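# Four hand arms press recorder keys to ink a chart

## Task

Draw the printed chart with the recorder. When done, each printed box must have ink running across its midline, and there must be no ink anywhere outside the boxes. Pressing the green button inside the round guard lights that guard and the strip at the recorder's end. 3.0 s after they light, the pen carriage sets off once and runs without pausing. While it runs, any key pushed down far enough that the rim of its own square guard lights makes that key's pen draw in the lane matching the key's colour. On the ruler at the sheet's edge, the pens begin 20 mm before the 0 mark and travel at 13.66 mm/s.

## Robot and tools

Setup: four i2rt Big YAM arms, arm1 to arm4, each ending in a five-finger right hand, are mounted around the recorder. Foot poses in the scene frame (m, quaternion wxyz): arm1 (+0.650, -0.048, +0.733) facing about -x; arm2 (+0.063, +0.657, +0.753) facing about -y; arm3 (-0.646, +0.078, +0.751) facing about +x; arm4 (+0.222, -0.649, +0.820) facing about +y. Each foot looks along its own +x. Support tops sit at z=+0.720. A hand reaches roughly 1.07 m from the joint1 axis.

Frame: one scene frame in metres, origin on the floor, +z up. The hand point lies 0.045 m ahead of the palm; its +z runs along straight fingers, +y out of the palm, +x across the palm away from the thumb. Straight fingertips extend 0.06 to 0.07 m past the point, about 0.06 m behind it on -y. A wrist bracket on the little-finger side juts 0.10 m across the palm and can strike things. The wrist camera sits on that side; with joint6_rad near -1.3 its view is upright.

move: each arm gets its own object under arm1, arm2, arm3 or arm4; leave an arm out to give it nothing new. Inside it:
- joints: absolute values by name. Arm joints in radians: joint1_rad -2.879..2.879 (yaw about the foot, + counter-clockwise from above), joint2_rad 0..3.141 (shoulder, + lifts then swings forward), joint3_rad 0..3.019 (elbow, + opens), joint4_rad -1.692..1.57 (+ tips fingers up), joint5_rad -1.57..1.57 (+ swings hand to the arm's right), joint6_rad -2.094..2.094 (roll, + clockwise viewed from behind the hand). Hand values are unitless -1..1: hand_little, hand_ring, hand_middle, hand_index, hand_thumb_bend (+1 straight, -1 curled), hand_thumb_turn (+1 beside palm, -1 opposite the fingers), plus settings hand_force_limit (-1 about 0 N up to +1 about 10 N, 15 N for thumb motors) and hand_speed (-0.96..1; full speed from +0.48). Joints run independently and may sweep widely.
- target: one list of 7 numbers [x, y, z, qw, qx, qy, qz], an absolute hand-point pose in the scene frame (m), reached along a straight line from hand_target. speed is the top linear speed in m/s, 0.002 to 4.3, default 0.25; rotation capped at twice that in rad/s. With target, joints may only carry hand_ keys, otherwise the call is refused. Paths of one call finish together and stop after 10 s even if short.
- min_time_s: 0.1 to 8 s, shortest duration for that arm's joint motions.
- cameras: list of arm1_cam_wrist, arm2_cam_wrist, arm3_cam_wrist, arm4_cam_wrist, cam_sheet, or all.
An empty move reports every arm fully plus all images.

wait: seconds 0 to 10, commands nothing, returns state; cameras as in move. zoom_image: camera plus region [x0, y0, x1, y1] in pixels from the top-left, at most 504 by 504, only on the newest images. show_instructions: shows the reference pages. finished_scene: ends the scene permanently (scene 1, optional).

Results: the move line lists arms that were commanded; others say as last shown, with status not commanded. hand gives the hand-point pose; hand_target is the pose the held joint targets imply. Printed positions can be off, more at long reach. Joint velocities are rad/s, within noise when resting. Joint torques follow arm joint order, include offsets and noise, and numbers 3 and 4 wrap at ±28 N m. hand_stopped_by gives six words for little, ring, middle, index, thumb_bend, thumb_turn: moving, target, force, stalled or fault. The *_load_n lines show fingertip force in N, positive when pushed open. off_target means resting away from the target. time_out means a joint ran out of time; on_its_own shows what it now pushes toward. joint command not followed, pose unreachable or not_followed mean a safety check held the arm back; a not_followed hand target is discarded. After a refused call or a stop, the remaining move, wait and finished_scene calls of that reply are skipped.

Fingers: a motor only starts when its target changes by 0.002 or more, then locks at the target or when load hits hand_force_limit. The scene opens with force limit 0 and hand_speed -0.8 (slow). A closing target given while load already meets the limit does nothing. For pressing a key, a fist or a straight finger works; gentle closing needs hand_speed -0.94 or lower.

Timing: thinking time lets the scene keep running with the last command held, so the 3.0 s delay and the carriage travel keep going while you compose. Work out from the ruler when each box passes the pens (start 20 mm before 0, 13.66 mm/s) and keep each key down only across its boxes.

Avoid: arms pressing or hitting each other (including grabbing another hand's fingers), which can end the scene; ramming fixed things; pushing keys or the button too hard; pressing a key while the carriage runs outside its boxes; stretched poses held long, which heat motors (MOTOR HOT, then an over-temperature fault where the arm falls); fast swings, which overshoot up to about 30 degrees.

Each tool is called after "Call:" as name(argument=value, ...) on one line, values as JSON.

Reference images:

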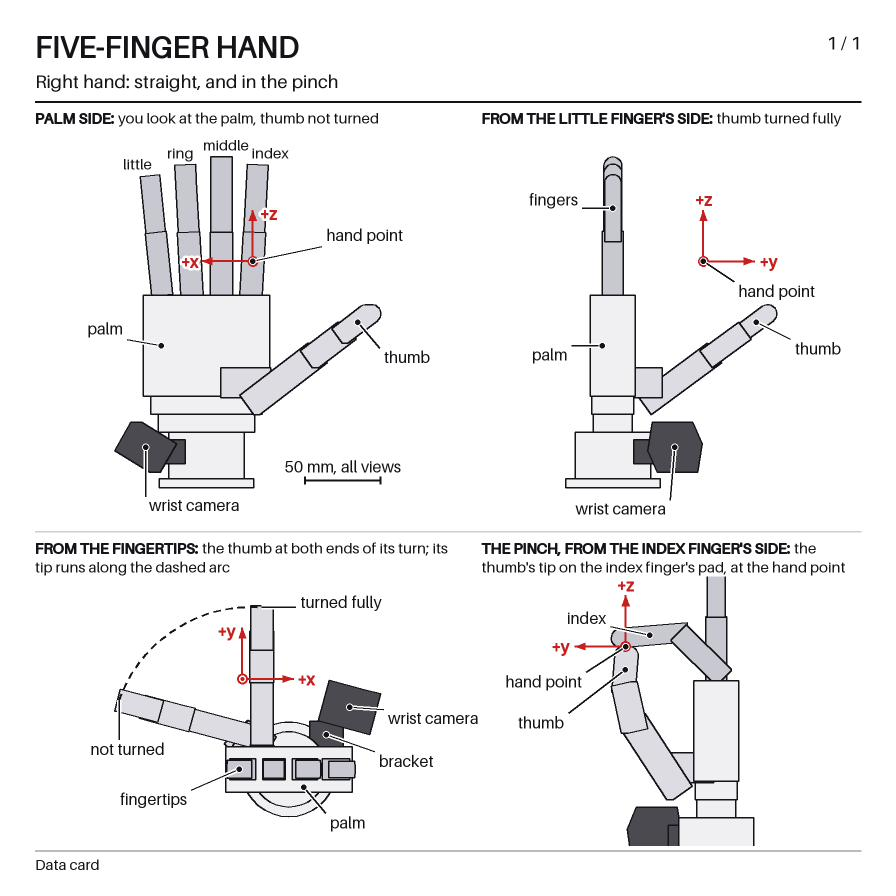

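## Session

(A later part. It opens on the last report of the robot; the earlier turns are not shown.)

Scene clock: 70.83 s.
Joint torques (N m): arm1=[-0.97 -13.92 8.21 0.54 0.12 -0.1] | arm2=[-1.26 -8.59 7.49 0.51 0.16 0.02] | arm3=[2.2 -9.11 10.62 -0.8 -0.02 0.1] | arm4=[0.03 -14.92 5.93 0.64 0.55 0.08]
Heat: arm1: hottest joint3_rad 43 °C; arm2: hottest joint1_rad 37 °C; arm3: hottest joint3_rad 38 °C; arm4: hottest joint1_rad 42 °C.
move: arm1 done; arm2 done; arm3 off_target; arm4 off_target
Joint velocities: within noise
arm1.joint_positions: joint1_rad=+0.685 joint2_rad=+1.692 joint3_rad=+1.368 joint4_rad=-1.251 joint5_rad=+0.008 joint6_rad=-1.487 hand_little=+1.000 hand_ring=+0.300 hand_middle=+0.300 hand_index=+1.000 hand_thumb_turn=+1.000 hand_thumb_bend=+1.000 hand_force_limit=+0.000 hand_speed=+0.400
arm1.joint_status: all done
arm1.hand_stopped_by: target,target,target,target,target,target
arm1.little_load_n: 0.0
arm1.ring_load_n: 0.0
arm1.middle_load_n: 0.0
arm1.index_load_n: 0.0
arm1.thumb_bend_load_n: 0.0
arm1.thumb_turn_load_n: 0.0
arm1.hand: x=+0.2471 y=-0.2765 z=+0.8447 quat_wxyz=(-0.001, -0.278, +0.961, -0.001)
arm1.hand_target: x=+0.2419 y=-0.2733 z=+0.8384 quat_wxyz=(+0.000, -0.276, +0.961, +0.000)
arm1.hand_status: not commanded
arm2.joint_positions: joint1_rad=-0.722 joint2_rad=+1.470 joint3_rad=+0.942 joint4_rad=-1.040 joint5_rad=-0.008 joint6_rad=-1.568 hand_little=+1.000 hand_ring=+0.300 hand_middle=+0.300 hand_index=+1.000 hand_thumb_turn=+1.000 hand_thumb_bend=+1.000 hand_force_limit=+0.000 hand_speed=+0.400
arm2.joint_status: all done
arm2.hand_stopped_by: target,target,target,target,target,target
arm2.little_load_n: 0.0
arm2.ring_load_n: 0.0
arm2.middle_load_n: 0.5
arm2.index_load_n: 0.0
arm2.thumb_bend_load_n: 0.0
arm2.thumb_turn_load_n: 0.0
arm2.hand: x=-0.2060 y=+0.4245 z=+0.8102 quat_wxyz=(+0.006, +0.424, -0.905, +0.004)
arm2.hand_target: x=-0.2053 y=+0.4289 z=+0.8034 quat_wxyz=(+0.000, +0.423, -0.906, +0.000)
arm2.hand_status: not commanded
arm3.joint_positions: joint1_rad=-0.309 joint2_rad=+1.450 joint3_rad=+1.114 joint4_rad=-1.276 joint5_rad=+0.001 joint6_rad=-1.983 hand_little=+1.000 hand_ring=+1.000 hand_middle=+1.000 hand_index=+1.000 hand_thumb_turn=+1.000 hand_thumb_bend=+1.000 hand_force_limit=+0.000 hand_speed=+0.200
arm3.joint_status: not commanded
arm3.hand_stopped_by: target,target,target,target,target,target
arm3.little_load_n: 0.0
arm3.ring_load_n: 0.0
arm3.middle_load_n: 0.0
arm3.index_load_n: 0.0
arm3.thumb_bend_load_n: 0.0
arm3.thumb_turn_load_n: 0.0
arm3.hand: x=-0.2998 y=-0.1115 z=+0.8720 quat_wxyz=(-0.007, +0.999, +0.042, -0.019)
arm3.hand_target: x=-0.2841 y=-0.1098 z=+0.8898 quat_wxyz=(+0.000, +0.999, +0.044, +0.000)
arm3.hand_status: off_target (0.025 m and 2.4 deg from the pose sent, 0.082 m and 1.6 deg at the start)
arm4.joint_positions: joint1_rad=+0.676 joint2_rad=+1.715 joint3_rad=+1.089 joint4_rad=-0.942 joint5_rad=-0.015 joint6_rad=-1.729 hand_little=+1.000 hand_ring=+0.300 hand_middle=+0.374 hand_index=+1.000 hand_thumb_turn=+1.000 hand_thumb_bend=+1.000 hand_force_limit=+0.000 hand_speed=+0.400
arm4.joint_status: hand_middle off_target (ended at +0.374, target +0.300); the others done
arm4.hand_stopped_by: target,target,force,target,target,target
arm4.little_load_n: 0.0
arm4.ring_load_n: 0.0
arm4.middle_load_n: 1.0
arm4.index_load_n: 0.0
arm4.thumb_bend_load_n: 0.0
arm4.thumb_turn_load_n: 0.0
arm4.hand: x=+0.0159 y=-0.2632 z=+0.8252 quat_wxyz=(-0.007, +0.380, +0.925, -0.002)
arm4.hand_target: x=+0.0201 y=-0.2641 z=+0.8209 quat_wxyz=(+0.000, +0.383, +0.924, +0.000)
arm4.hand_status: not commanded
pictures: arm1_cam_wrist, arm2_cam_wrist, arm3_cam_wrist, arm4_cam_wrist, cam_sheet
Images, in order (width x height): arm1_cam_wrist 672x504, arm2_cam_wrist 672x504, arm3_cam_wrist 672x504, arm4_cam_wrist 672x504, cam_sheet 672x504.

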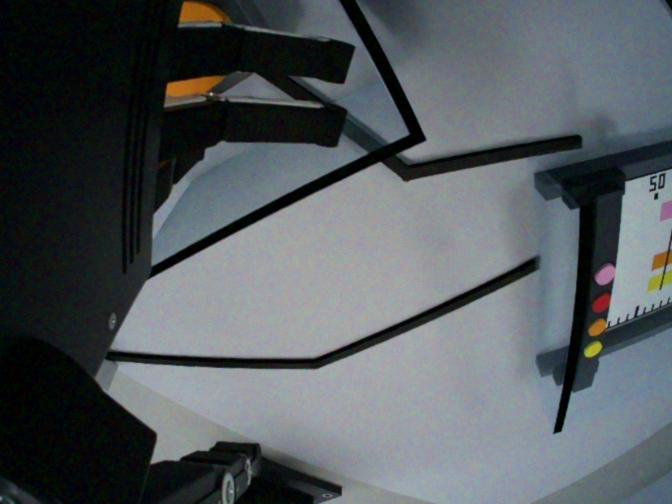

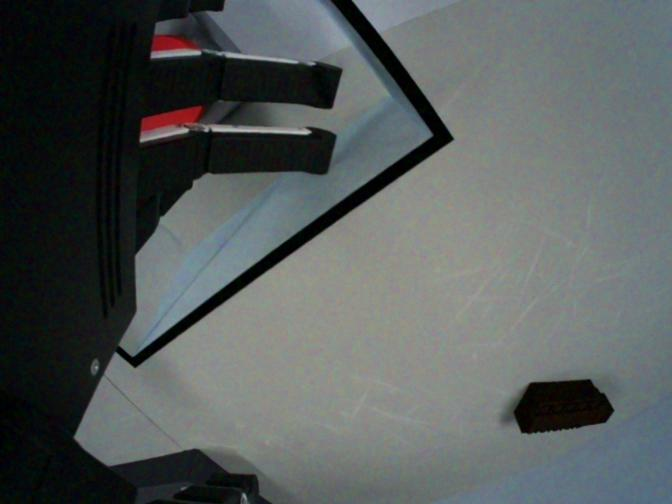

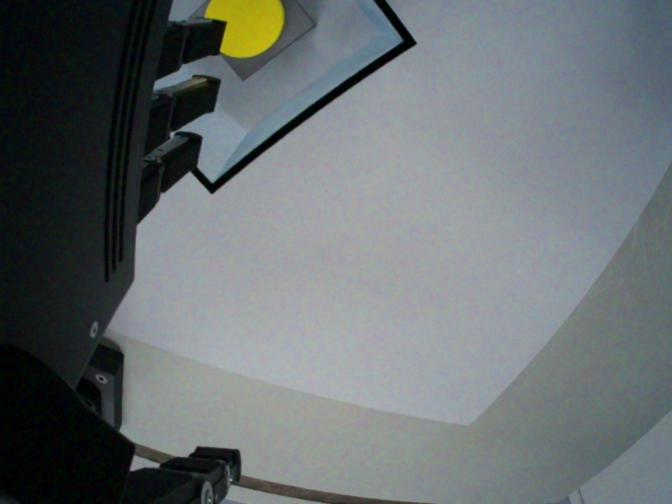

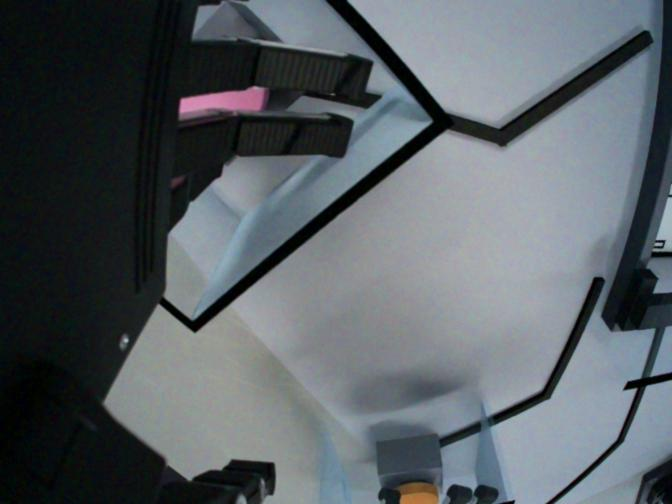

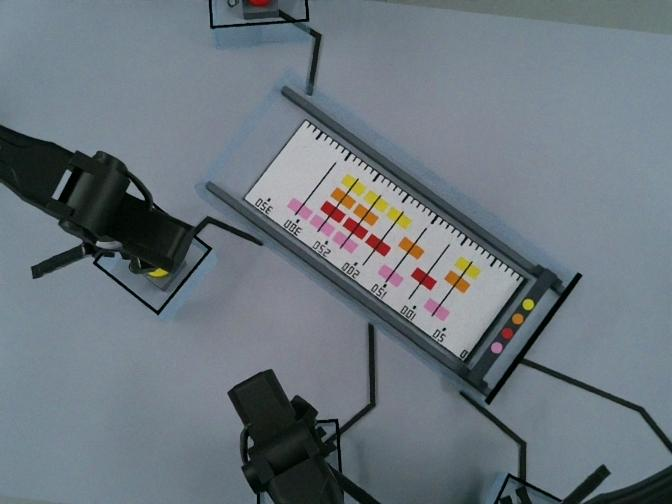

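Call:
move(arm1={"target": [0.2366, -0.2767, 0.875, 0, -0.2756, 0.9613, 0], "speed": 0.1}, arm2={"target": [-0.2104, 0.4233, 0.865, 0, -0.4226, 0.9063, 0], "speed": 0.1}, arm3={"target": [-0.2793, -0.1055, 0.880, 0, 0.99905, 0.0436, 0], "speed": 0.1}, arm4={"target": [0.0153, -0.2587, 0.870, 0, 0.3827, 0.9239, 0], "speed": 0.1})

Call:
move(arm1={"target": [0.2366, -0.2767, 0.860, 0, -0.2756, 0.9613, 0], "speed": 0.1, "joints": {"hand_middle": 1, "hand_ring": 1}}, arm2={"target": [-0.2104, 0.4233, 0.840, 0, -0.4226, 0.9063, 0], "speed": 0.1, "joints": {"hand_middle": 1, "hand_ring": 1}}, arm3={"target": [-0.2793, -0.1055, 0.850, 0, 0.99905, 0.0436, 0], "speed": 0.1}, arm4={"target": [0.0153, -0.2587, 0.850, 0, 0.3827, 0.9239, 0], "speed": 0.1, "joints": {"hand_middle": 1, "hand_ring": 1}}, cameras=["all"])

Call:
zoom_image(camera="arm3_cam_wrist", region=[130, 0, 370, 180])

Call:
zoom_image(camera="arm2_cam_wrist", region=[130, 0, 370, 180])

Call:
zoom_image(camera="arm4_cam_wrist", region=[130, 0, 370, 180])

Call:
zoom_image(camera="arm1_cam_wrist", region=[130, 0, 370, 180])

Scene clock: 74.07 s.
Joint torques (N m): arm1=[-1.03 -15.03 11.82 -0.73 0.2 -0.05] | arm2=[-1.32 -9.64 11.9 -0.23 0.32 0.05] | arm3=[2.2 -8 9.83 -0.08 -0.01 0.11] | arm4=[-0.26 -16.73 9.16 -0.38 0.7 0.1]
Heat: arm1: hottest joint3_rad 43 °C; arm2: hottest joint1_rad 37 °C; arm3: hottest joint3_rad 39 °C; arm4: hottest joint1_rad 42 °C.
move: arm1 off_target; arm2 off_target; arm3 off_target; arm4 off_target
Joint velocities: within noise
arm1.joint_positions: joint1_rad=+0.685 joint2_rad=+1.692 joint3_rad=+1.406 joint4_rad=-1.318 joint5_rad=+0.006 joint6_rad=-1.492 hand_little=+1.000 hand_ring=+0.300 hand_middle=+0.300 hand_index=+1.000 hand_thumb_turn=+1.000 hand_thumb_bend=+1.000 hand_force_limit=+0.000 hand_speed=+0.400
arm1.joint_status: not commanded
arm1.hand_stopped_by: target,target,target,target,target,target
arm1.little_load_n: 0.0
arm1.ring_load_n: 0.0
arm1.middle_load_n: 1.0
arm1.index_load_n: 0.0
arm1.thumb_bend_load_n: 0.0
arm1.thumb_turn_load_n: 0.0
arm1.hand: x=+0.2496 y=-0.2746 z=+0.8595 quat_wxyz=(+0.012, -0.280, +0.960, +0.003)
arm1.hand_target: x=+0.2371 y=-0.2763 z=+0.8751 quat_wxyz=(+0.000, -0.276, +0.961, +0.000)
arm1.hand_status: off_target (0.020 m and 1.6 deg from the pose sent, 0.032 m and 0.3 deg at the start)
arm2.joint_positions: joint1_rad=-0.722 joint2_rad=+1.429 joint3_rad=+1.016 joint4_rad=-1.194 joint5_rad=-0.013 joint6_rad=-1.572 hand_little=+1.000 hand_ring=+0.300 hand_middle=+0.300 hand_index=+1.000 hand_thumb_turn=+1.000 hand_thumb_bend=+1.000 hand_force_limit=+0.000 hand_speed=+0.400
arm2.joint_status: not commanded
arm2.hand_stopped_by: target,target,target,target,target,target
arm2.little_load_n: 0.0
arm2.ring_load_n: 0.0
arm2.middle_load_n: 0.0
arm2.index_load_n: 0.0
arm2.thumb_bend_load_n: 0.0
arm2.thumb_turn_load_n: 0.0
arm2.hand: x=-0.2011 y=+0.4287 z=+0.8513 quat_wxyz=(-0.013, +0.426, -0.905, -0.002)
arm2.hand_target: x=-0.2101 y=+0.4235 z=+0.8649 quat_wxyz=(+0.000, +0.423, -0.906, +0.000)
arm2.hand_status: off_target (0.017 m and 1.6 deg from the pose sent, 0.055 m and 0.9 deg at the start)
arm3.joint_positions: joint1_rad=-0.295 joint2_rad=+1.450 joint3_rad=+1.114 joint4_rad=-1.270 joint5_rad=+0.001 joint6_rad=-1.968 hand_little=+1.000 hand_ring=+1.000 hand_middle=+1.000 hand_index=+1.000 hand_thumb_turn=+1.000 hand_thumb_bend=+1.000 hand_force_limit=+0.000 hand_speed=+0.200
arm3.joint_status: not commanded
arm3.hand_stopped_by: target,target,target,target,target,target
arm3.little_load_n: 0.0
arm3.ring_load_n: 0.0
arm3.middle_load_n: 0.0
arm3.index_load_n: 0.0
arm3.thumb_bend_load_n: -0.5
arm3.thumb_turn_load_n: 0.0
arm3.hand: x=-0.2966 y=-0.1068 z=+0.8719 quat_wxyz=(-0.006, +0.999, +0.042, -0.017)
arm3.hand_target: x=-0.2799 y=-0.1053 z=+0.8800 quat_wxyz=(+0.000, +0.999, +0.044, +0.000)
arm3.hand_status: off_target (0.019 m and 2.0 deg from the pose sent, 0.023 m and 2.3 deg at the start)
arm4.joint_positions: joint1_rad=+0.681 joint2_rad=+1.683 joint3_rad=+1.122 joint4_rad=-1.047 joint5_rad=-0.019 joint6_rad=-1.729 hand_little=+1.000 hand_ring=+0.300 hand_middle=+0.374 hand_index=+1.000 hand_thumb_turn=+1.000 hand_thumb_bend=+1.000 hand_force_limit=+0.000 hand_speed=+0.400
arm4.joint_status: not commanded
arm4.hand_stopped_by: target,target,force,target,target,target
arm4.little_load_n: 0.0
arm4.ring_load_n: 0.0
arm4.middle_load_n: 3.0
arm4.index_load_n: 0.0
arm4.thumb_bend_load_n: 0.0
arm4.thumb_turn_load_n: 0.0
arm4.hand: x=+0.0186 y=-0.2714 z=+0.8502 quat_wxyz=(+0.009, +0.378, +0.926, -0.014)
arm4.hand_target: x=+0.0156 y=-0.2591 z=+0.8699 quat_wxyz=(+0.000, +0.383, +0.924, +0.000)
arm4.hand_status: off_target (0.024 m and 2.0 deg from the pose sent, 0.045 m and 0.9 deg at the start)
pictures: none

Scene clock: 75.13 s.
Joint torques (N m): arm1=[-1.03 -14.1 9.81 0.53 0.1 -0.05] | arm2=[-1.26 -8.06 8.09 0.64 0.17 0.05] | arm3=[2.14 -7.82 7.08 0.03 0.02 0.09] | arm4=[0.03 -14.39 7.58 0.9 0.2 0.09]
Heat: arm1: hottest joint3_rad 43 °C; arm2: hottest joint1_rad 37 °C; arm3: hottest joint3_rad 39 °C; arm4: hottest joint1_rad 42 °C.
move: arm1 off_target; arm2 done; arm3 off_target; arm4 done
Joint velocities: within noise
arm1.joint_positions: joint1_rad=+0.685 joint2_rad=+1.692 joint3_rad=+1.406 joint4_rad=-1.310 joint5_rad=+0.008 joint6_rad=-1.492 hand_little=+1.000 hand_ring=+1.000 hand_middle=+1.000 hand_index=+1.000 hand_thumb_turn=+1.000 hand_thumb_bend=+1.000 hand_force_limit=+0.000 hand_speed=+0.400
arm1.joint_status: all done
arm1.hand_stopped_by: target,target,target,target,target,target
arm1.little_load_n: 0.0
arm1.ring_load_n: 0.0
arm1.middle_load_n: 0.0
arm1.index_load_n: 0.0
arm1.thumb_bend_load_n: 0.0
arm1.thumb_turn_load_n: 0.0
arm1.hand: x=+0.2478 y=-0.2754 z=+0.8593 quat_wxyz=(+0.009, -0.280, +0.960, +0.003)
arm1.hand_target: x=+0.2367 y=-0.2766 z=+0.8602 quat_wxyz=(+0.000, -0.276, +0.961, +0.000)
arm1.hand_status: off_target (0.011 m and 1.2 deg from the pose sent, 0.013 m and 1.6 deg at the start)
arm2.joint_positions: joint1_rad=-0.722 joint2_rad=+1.433 joint3_rad=+1.016 joint4_rad=-1.149 joint5_rad=-0.008 joint6_rad=-1.572 hand_little=+1.000 hand_ring=+1.000 hand_middle=+1.000 hand_index=+1.000 hand_thumb_turn=+1.000 hand_thumb_bend=+1.000 hand_force_limit=+0.000 hand_speed=+0.400
arm2.joint_status: all done
arm2.hand_stopped_by: target,target,target,target,target,target
arm2.little_load_n: 0.0
arm2.ring_load_n: 0.5
arm2.middle_load_n: 0.0
arm2.index_load_n: 0.0
arm2.thumb_bend_load_n: 0.0
arm2.thumb_turn_load_n: 0.0
arm2.hand: x=-0.2093 y=+0.4202 z=+0.8488 quat_wxyz=(+0.006, +0.426, -0.905, +0.005)
arm2.hand_target: x=-0.2101 y=+0.4234 z=+0.8401 quat_wxyz=(+0.000, +0.423, -0.906, +0.000)
arm2.hand_status: done (0.009 m and 1.0 deg from the pose sent, 0.016 m and 1.6 deg at the start)
arm3.joint_positions: joint1_rad=-0.295 joint2_rad=+1.472 joint3_rad=+1.101 joint4_rad=-1.189 joint5_rad=+0.001 joint6_rad=-1.968 hand_little=+1.000 hand_ring=+1.000 hand_middle=+1.000 hand_index=+1.000 hand_thumb_turn=+1.000 hand_thumb_bend=+1.000 hand_force_limit=+0.000 hand_speed=+0.200
arm3.joint_status: not commanded
arm3.hand_stopped_by: target,target,target,target,target,target
arm3.little_load_n: 0.0
arm3.ring_load_n: 0.0
arm3.middle_load_n: 0.0
arm3.index_load_n: 0.0
arm3.thumb_bend_load_n: 0.0
arm3.thumb_turn_load_n: 0.0
arm3.hand: x=-0.2812 y=-0.1118 z=+0.8585 quat_wxyz=(+0.002, +0.999, +0.042, +0.005)
arm3.hand_target: x=-0.2795 y=-0.1056 z=+0.8503 quat_wxyz=(+0.000, +0.999, +0.043, +0.000)
arm3.hand_status: off_target (0.011 m and 0.7 deg from the pose sent, 0.028 m and 2.0 deg at the start)
arm4.joint_positions: joint1_rad=+0.680 joint2_rad=+1.683 joint3_rad=+1.122 joint4_rad=-1.029 joint5_rad=-0.007 joint6_rad=-1.729 hand_little=+1.000 hand_ring=+1.000 hand_middle=+1.000 hand_index=+1.000 hand_thumb_turn=+1.000 hand_thumb_bend=+1.000 hand_force_limit=+0.000 hand_speed=+0.400
arm4.joint_status: all done
arm4.hand_stopped_by: target,target,target,target,target,target
arm4.little_load_n: 0.0
arm4.ring_load_n: 0.5
arm4.middle_load_n: 0.0
arm4.index_load_n: 0.0
arm4.thumb_bend_load_n: 0.0
arm4.thumb_turn_load_n: 0.0
arm4.hand: x=+0.0182 y=-0.2659 z=+0.8507 quat_wxyz=(+0.005, +0.379, +0.926, -0.004)
arm4.hand_target: x=+0.0154 y=-0.2588 z=+0.8501 quat_wxyz=(+0.000, +0.383, +0.924, +0.000)
arm4.hand_status: done (0.008 m and 0.9 deg from the pose sent, 0.013 m and 2.1 deg at the start)
pictures: arm1_cam_wrist, arm2_cam_wrist, arm3_cam_wrist, arm4_cam_wrist, cam_sheet
Images, in order (width x height): arm1_cam_wrist 672x504, arm2_cam_wrist 672x504, arm3_cam_wrist 672x504, arm4_cam_wrist 672x504, cam_sheet 672x504.

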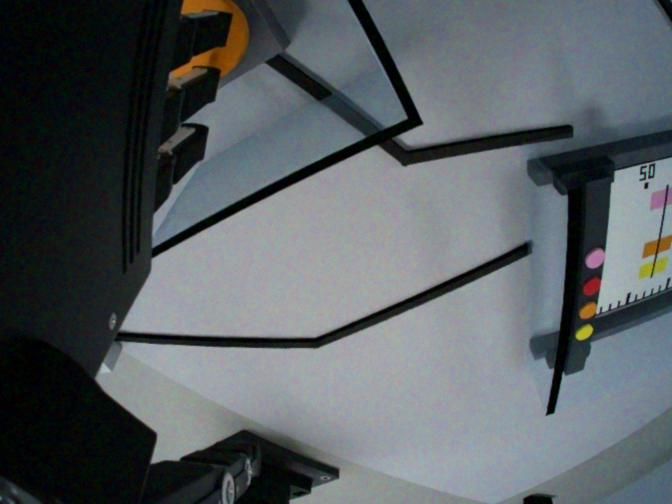

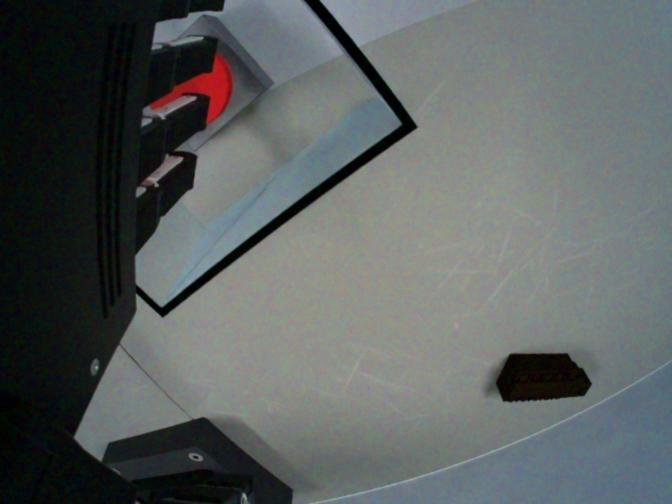

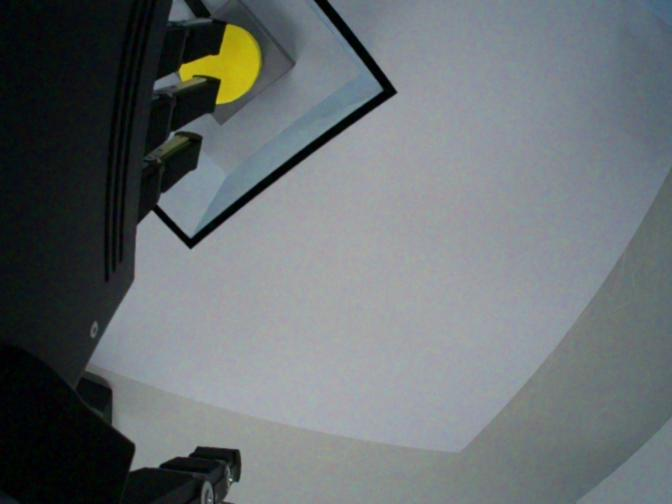

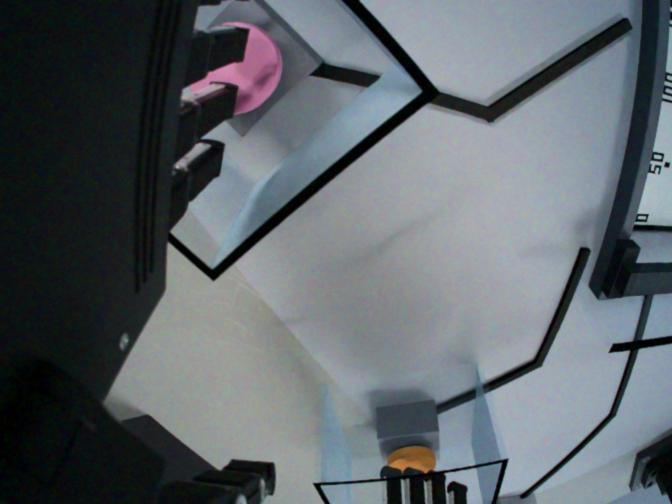

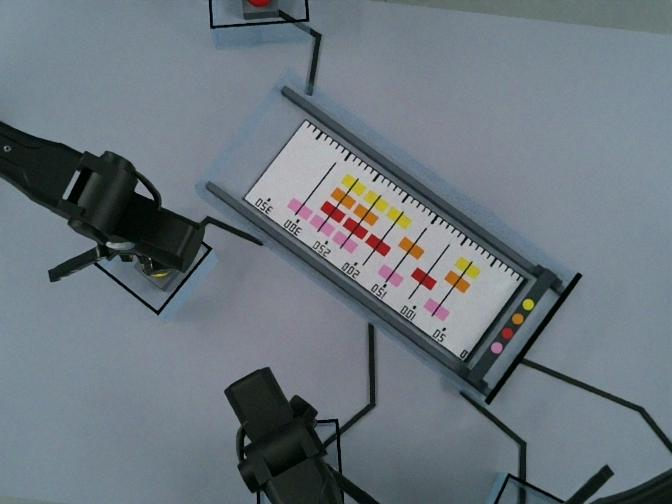

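Scaled by 2.100 from the camera's image (finer frame: 960x720).

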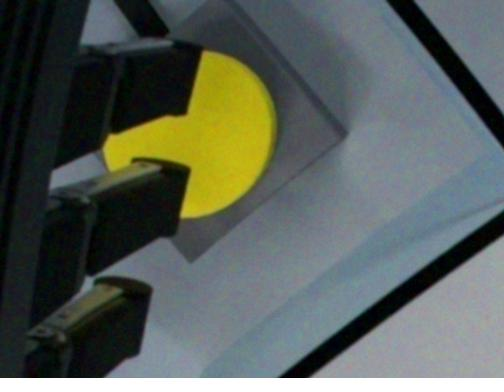

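Scaled by 2.100 from the camera's image (finer frame: 960x720).

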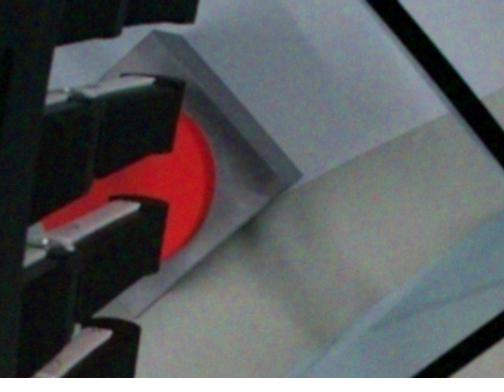

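Scaled by 2.100 from the camera's image (finer frame: 960x720).

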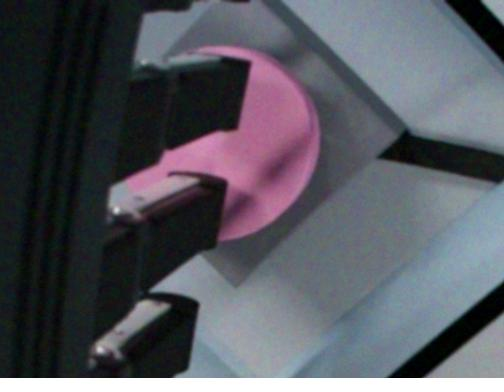

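Scaled by 2.100 from the camera's image (finer frame: 960x720).

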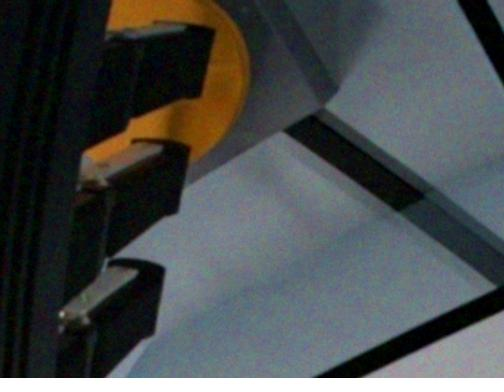

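Call:
move(arm1={"target": [0.2324, -0.2794, 0.838, 0, -0.2756, 0.9613, 0], "speed": 0.1}, arm2={"target": [-0.2039, 0.4217, 0.810, 0, -0.4226, 0.9063, 0], "speed": 0.1}, arm3={"target": [-0.2793, -0.1055, 0.810, 0, 0.99905, 0.0436, 0], "speed": 0.1, "joints": {"hand_speed": 0.4}}, arm4={"target": [0.0175, -0.2565, 0.8295, 0, 0.3827, 0.9239, 0], "speed": 0.1}, cameras=["all"])

Call:
zoom_image(camera="arm3_cam_wrist", region=[130, 0, 370, 180])

Call:
zoom_image(camera="arm2_cam_wrist", region=[130, 0, 370, 180])

Call:
zoom_image(camera="arm4_cam_wrist", region=[130, 0, 370, 180])

Call:
zoom_image(camera="arm1_cam_wrist", region=[130, 0, 370, 180])

Scene clock: 78.10 s.
Joint torques (N m): arm1=[-1.08 -12.92 8.08 1.39 0.09 -0.07] | arm2=[-0.21 -7 6.9 1.33 0.16 0.11] | arm3=[2.14 -7.12 6.13 0.77 -0.02 0.08] | arm4=[-0.67 -12.57 6.38 1.69 0.22 0.02]
Heat: arm1: hottest joint3_rad 43 °C; arm2: hottest joint1_rad 37 °C; arm3: hottest joint3_rad 39 °C; arm4: hottest joint1_rad 42 °C.
move: arm1 off_target; arm2 off_target; arm3 off_target; arm4 off_target
Joint velocities: within noise
arm1.joint_positions: joint1_rad=+0.685 joint2_rad=+1.703 joint3_rad=+1.406 joint4_rad=-1.280 joint5_rad=+0.008 joint6_rad=-1.492 hand_little=+1.000 hand_ring=+1.000 hand_middle=+1.000 hand_index=+1.000 hand_thumb_turn=+1.000 hand_thumb_bend=+1.000 hand_force_limit=+0.000 hand_speed=+0.400
arm1.joint_status: not commanded
arm1.hand_stopped_by: target,target,target,target,target,target
arm1.little_load_n: 0.0
arm1.ring_load_n: 0.0
arm1.middle_load_n: 0.5
arm1.index_load_n: 0.0
arm1.thumb_bend_load_n: -0.5
arm1.thumb_turn_load_n: 0.0
arm1.hand: x=+0.2413 y=-0.2804 z=+0.8535 quat_wxyz=(-0.001, -0.280, +0.960, -0.001)
arm1.hand_target: x=+0.2329 y=-0.2792 z=+0.8383 quat_wxyz=(+0.000, -0.276, +0.961, +0.000)
arm1.hand_status: off_target (0.018 m and 0.6 deg from the pose sent, 0.027 m and 1.2 deg at the start)
arm2.joint_positions: joint1_rad=-0.722 joint2_rad=+1.448 joint3_rad=+0.972 joint4_rad=-1.084 joint5_rad=-0.008 joint6_rad=-1.561 hand_little=+1.000 hand_ring=+1.000 hand_middle=+1.000 hand_index=+1.000 hand_thumb_turn=+1.000 hand_thumb_bend=+1.000 hand_force_limit=+0.000 hand_speed=+0.400
arm2.joint_status: not commanded
arm2.hand_stopped_by: target,target,target,target,target,target
arm2.little_load_n: 0.0
arm2.ring_load_n: 0.0
arm2.middle_load_n: 0.0
arm2.index_load_n: 0.0
arm2.thumb_bend_load_n: 0.0
arm2.thumb_turn_load_n: 0.0
arm2.hand: x=-0.2073 y=+0.4223 z=+0.8278 quat_wxyz=(+0.009, +0.422, -0.907, +0.006)
arm2.hand_target: x=-0.2034 y=+0.4223 z=+0.8107 quat_wxyz=(+0.000, +0.423, -0.906, +0.000)
arm2.hand_status: off_target (0.018 m and 1.2 deg from the pose sent, 0.039 m and 1.0 deg at the start)
arm3.joint_positions: joint1_rad=-0.295 joint2_rad=+1.507 joint3_rad=+1.048 joint4_rad=-1.101 joint5_rad=+0.002 joint6_rad=-1.968 hand_little=+1.000 hand_ring=+1.000 hand_middle=+1.000 hand_index=+1.000 hand_thumb_turn=+1.000 hand_thumb_bend=+1.000 hand_force_limit=+0.000 hand_speed=+0.400
arm3.joint_status: all done
arm3.hand_stopped_by: target,target,target,target,target,target
arm3.little_load_n: 0.0
arm3.ring_load_n: 0.0
arm3.middle_load_n: 0.0
arm3.index_load_n: -0.5
arm3.thumb_bend_load_n: -0.5
arm3.thumb_turn_load_n: 0.0
arm3.hand: x=-0.2816 y=-0.1117 z=+0.8265 quat_wxyz=(+0.003, +0.999, +0.042, +0.005)
arm3.hand_target: x=-0.2800 y=-0.1054 z=+0.8105 quat_wxyz=(+0.000, +0.999, +0.044, +0.000)
arm3.hand_status: off_target (0.018 m and 0.7 deg from the pose sent, 0.049 m and 0.6 deg at the start)
arm4.joint_positions: joint1_rad=+0.680 joint2_rad=+1.690 joint3_rad=+1.117 joint4_rad=-1.002 joint5_rad=-0.007 joint6_rad=-1.729 hand_little=+1.000 hand_ring=+1.000 hand_middle=+1.000 hand_index=+1.000 hand_thumb_turn=+1.000 hand_thumb_bend=+1.000 hand_force_limit=+0.000 hand_speed=+0.400
arm4.joint_status: not commanded
arm4.hand_stopped_by: target,target,target,target,target,target
arm4.little_load_n: 0.0
arm4.ring_load_n: 0.0
arm4.middle_load_n: 0.0
arm4.index_load_n: 0.0
arm4.thumb_bend_load_n: 0.0
arm4.thumb_turn_load_n: 0.0
arm4.hand: x=+0.0159 y=-0.2627 z=+0.8454 quat_wxyz=(-0.001, +0.379, +0.926, -0.001)
arm4.hand_target: x=+0.0178 y=-0.2571 z=+0.8300 quat_wxyz=(+0.000, +0.383, +0.924, +0.000)
arm4.hand_status: off_target (0.017 m and 0.5 deg from the pose sent, 0.023 m and 0.9 deg at the start)
pictures: arm1_cam_wrist, arm2_cam_wrist, arm3_cam_wrist, arm4_cam_wrist, cam_sheet
Images, in order (width x height): arm1_cam_wrist 672x504, arm2_cam_wrist 672x504, arm3_cam_wrist 672x504, arm4_cam_wrist 672x504, cam_sheet 672x504.

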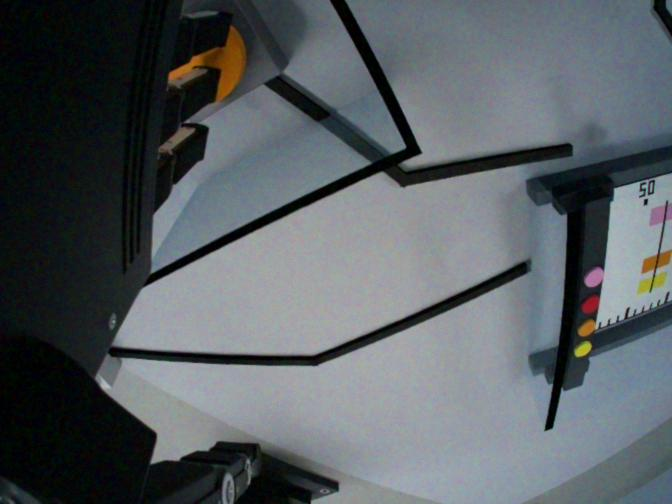

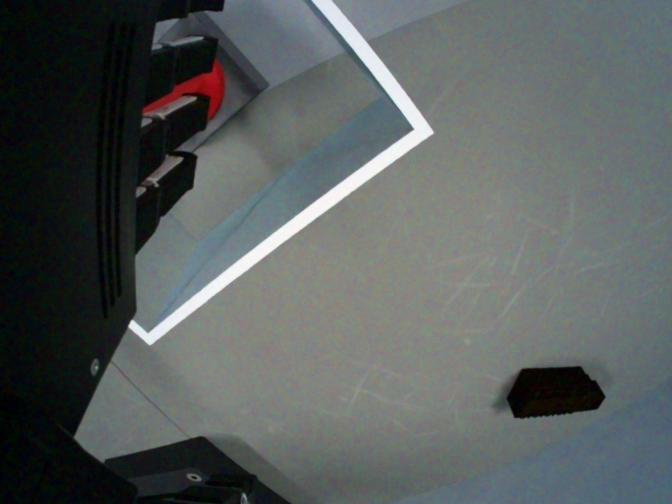

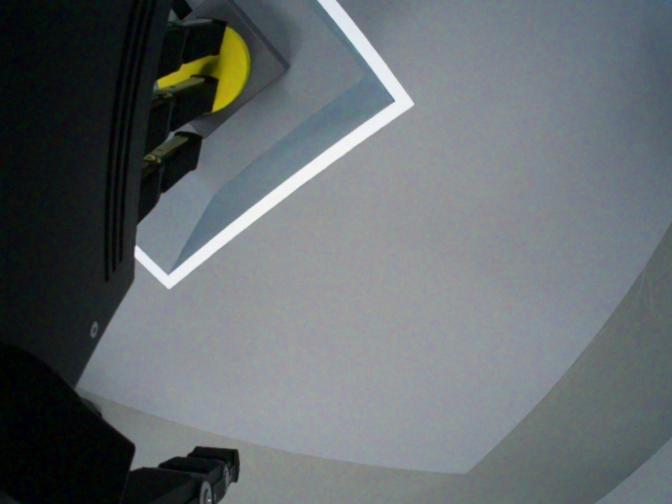

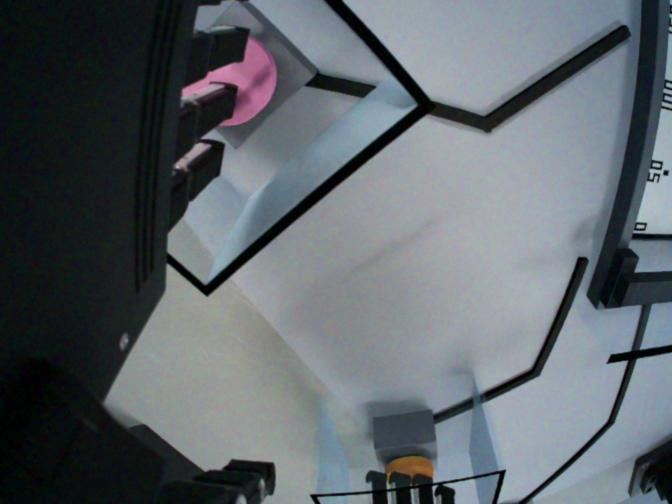

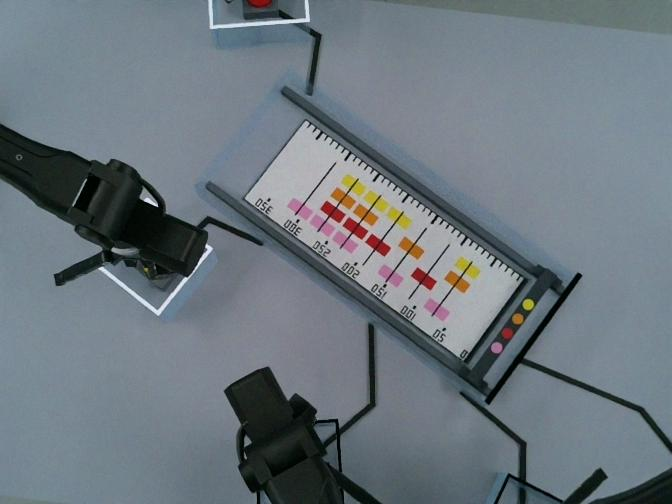

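Scaled by 2.100 from the camera's image (finer frame: 960x720).

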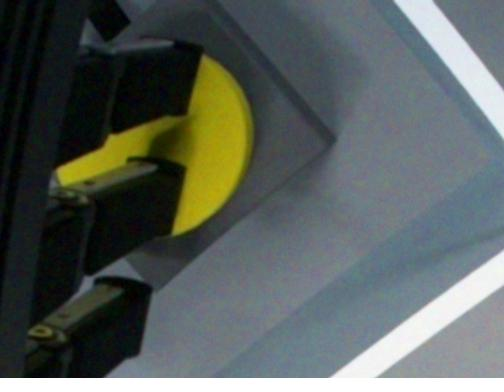

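Scaled by 2.100 from the camera's image (finer frame: 960x720).

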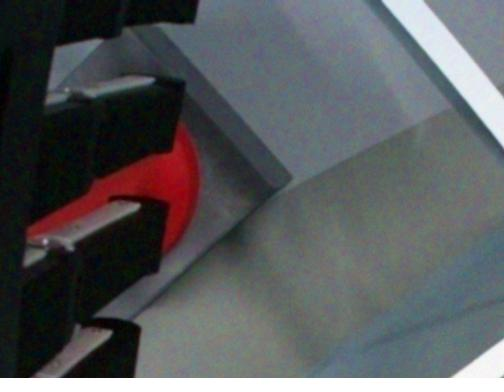

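Scaled by 2.100 from the camera's image (finer frame: 960x720).

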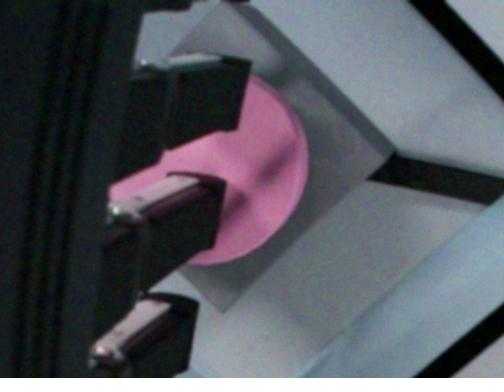

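Scaled by 2.100 from the camera's image (finer frame: 960x720).

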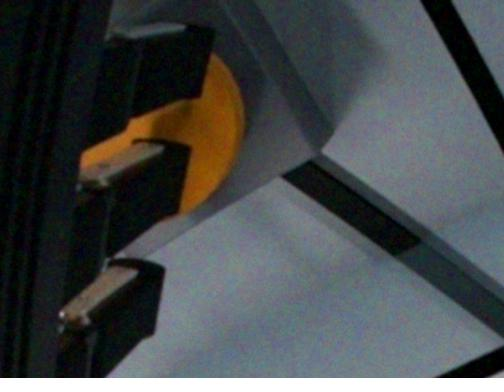

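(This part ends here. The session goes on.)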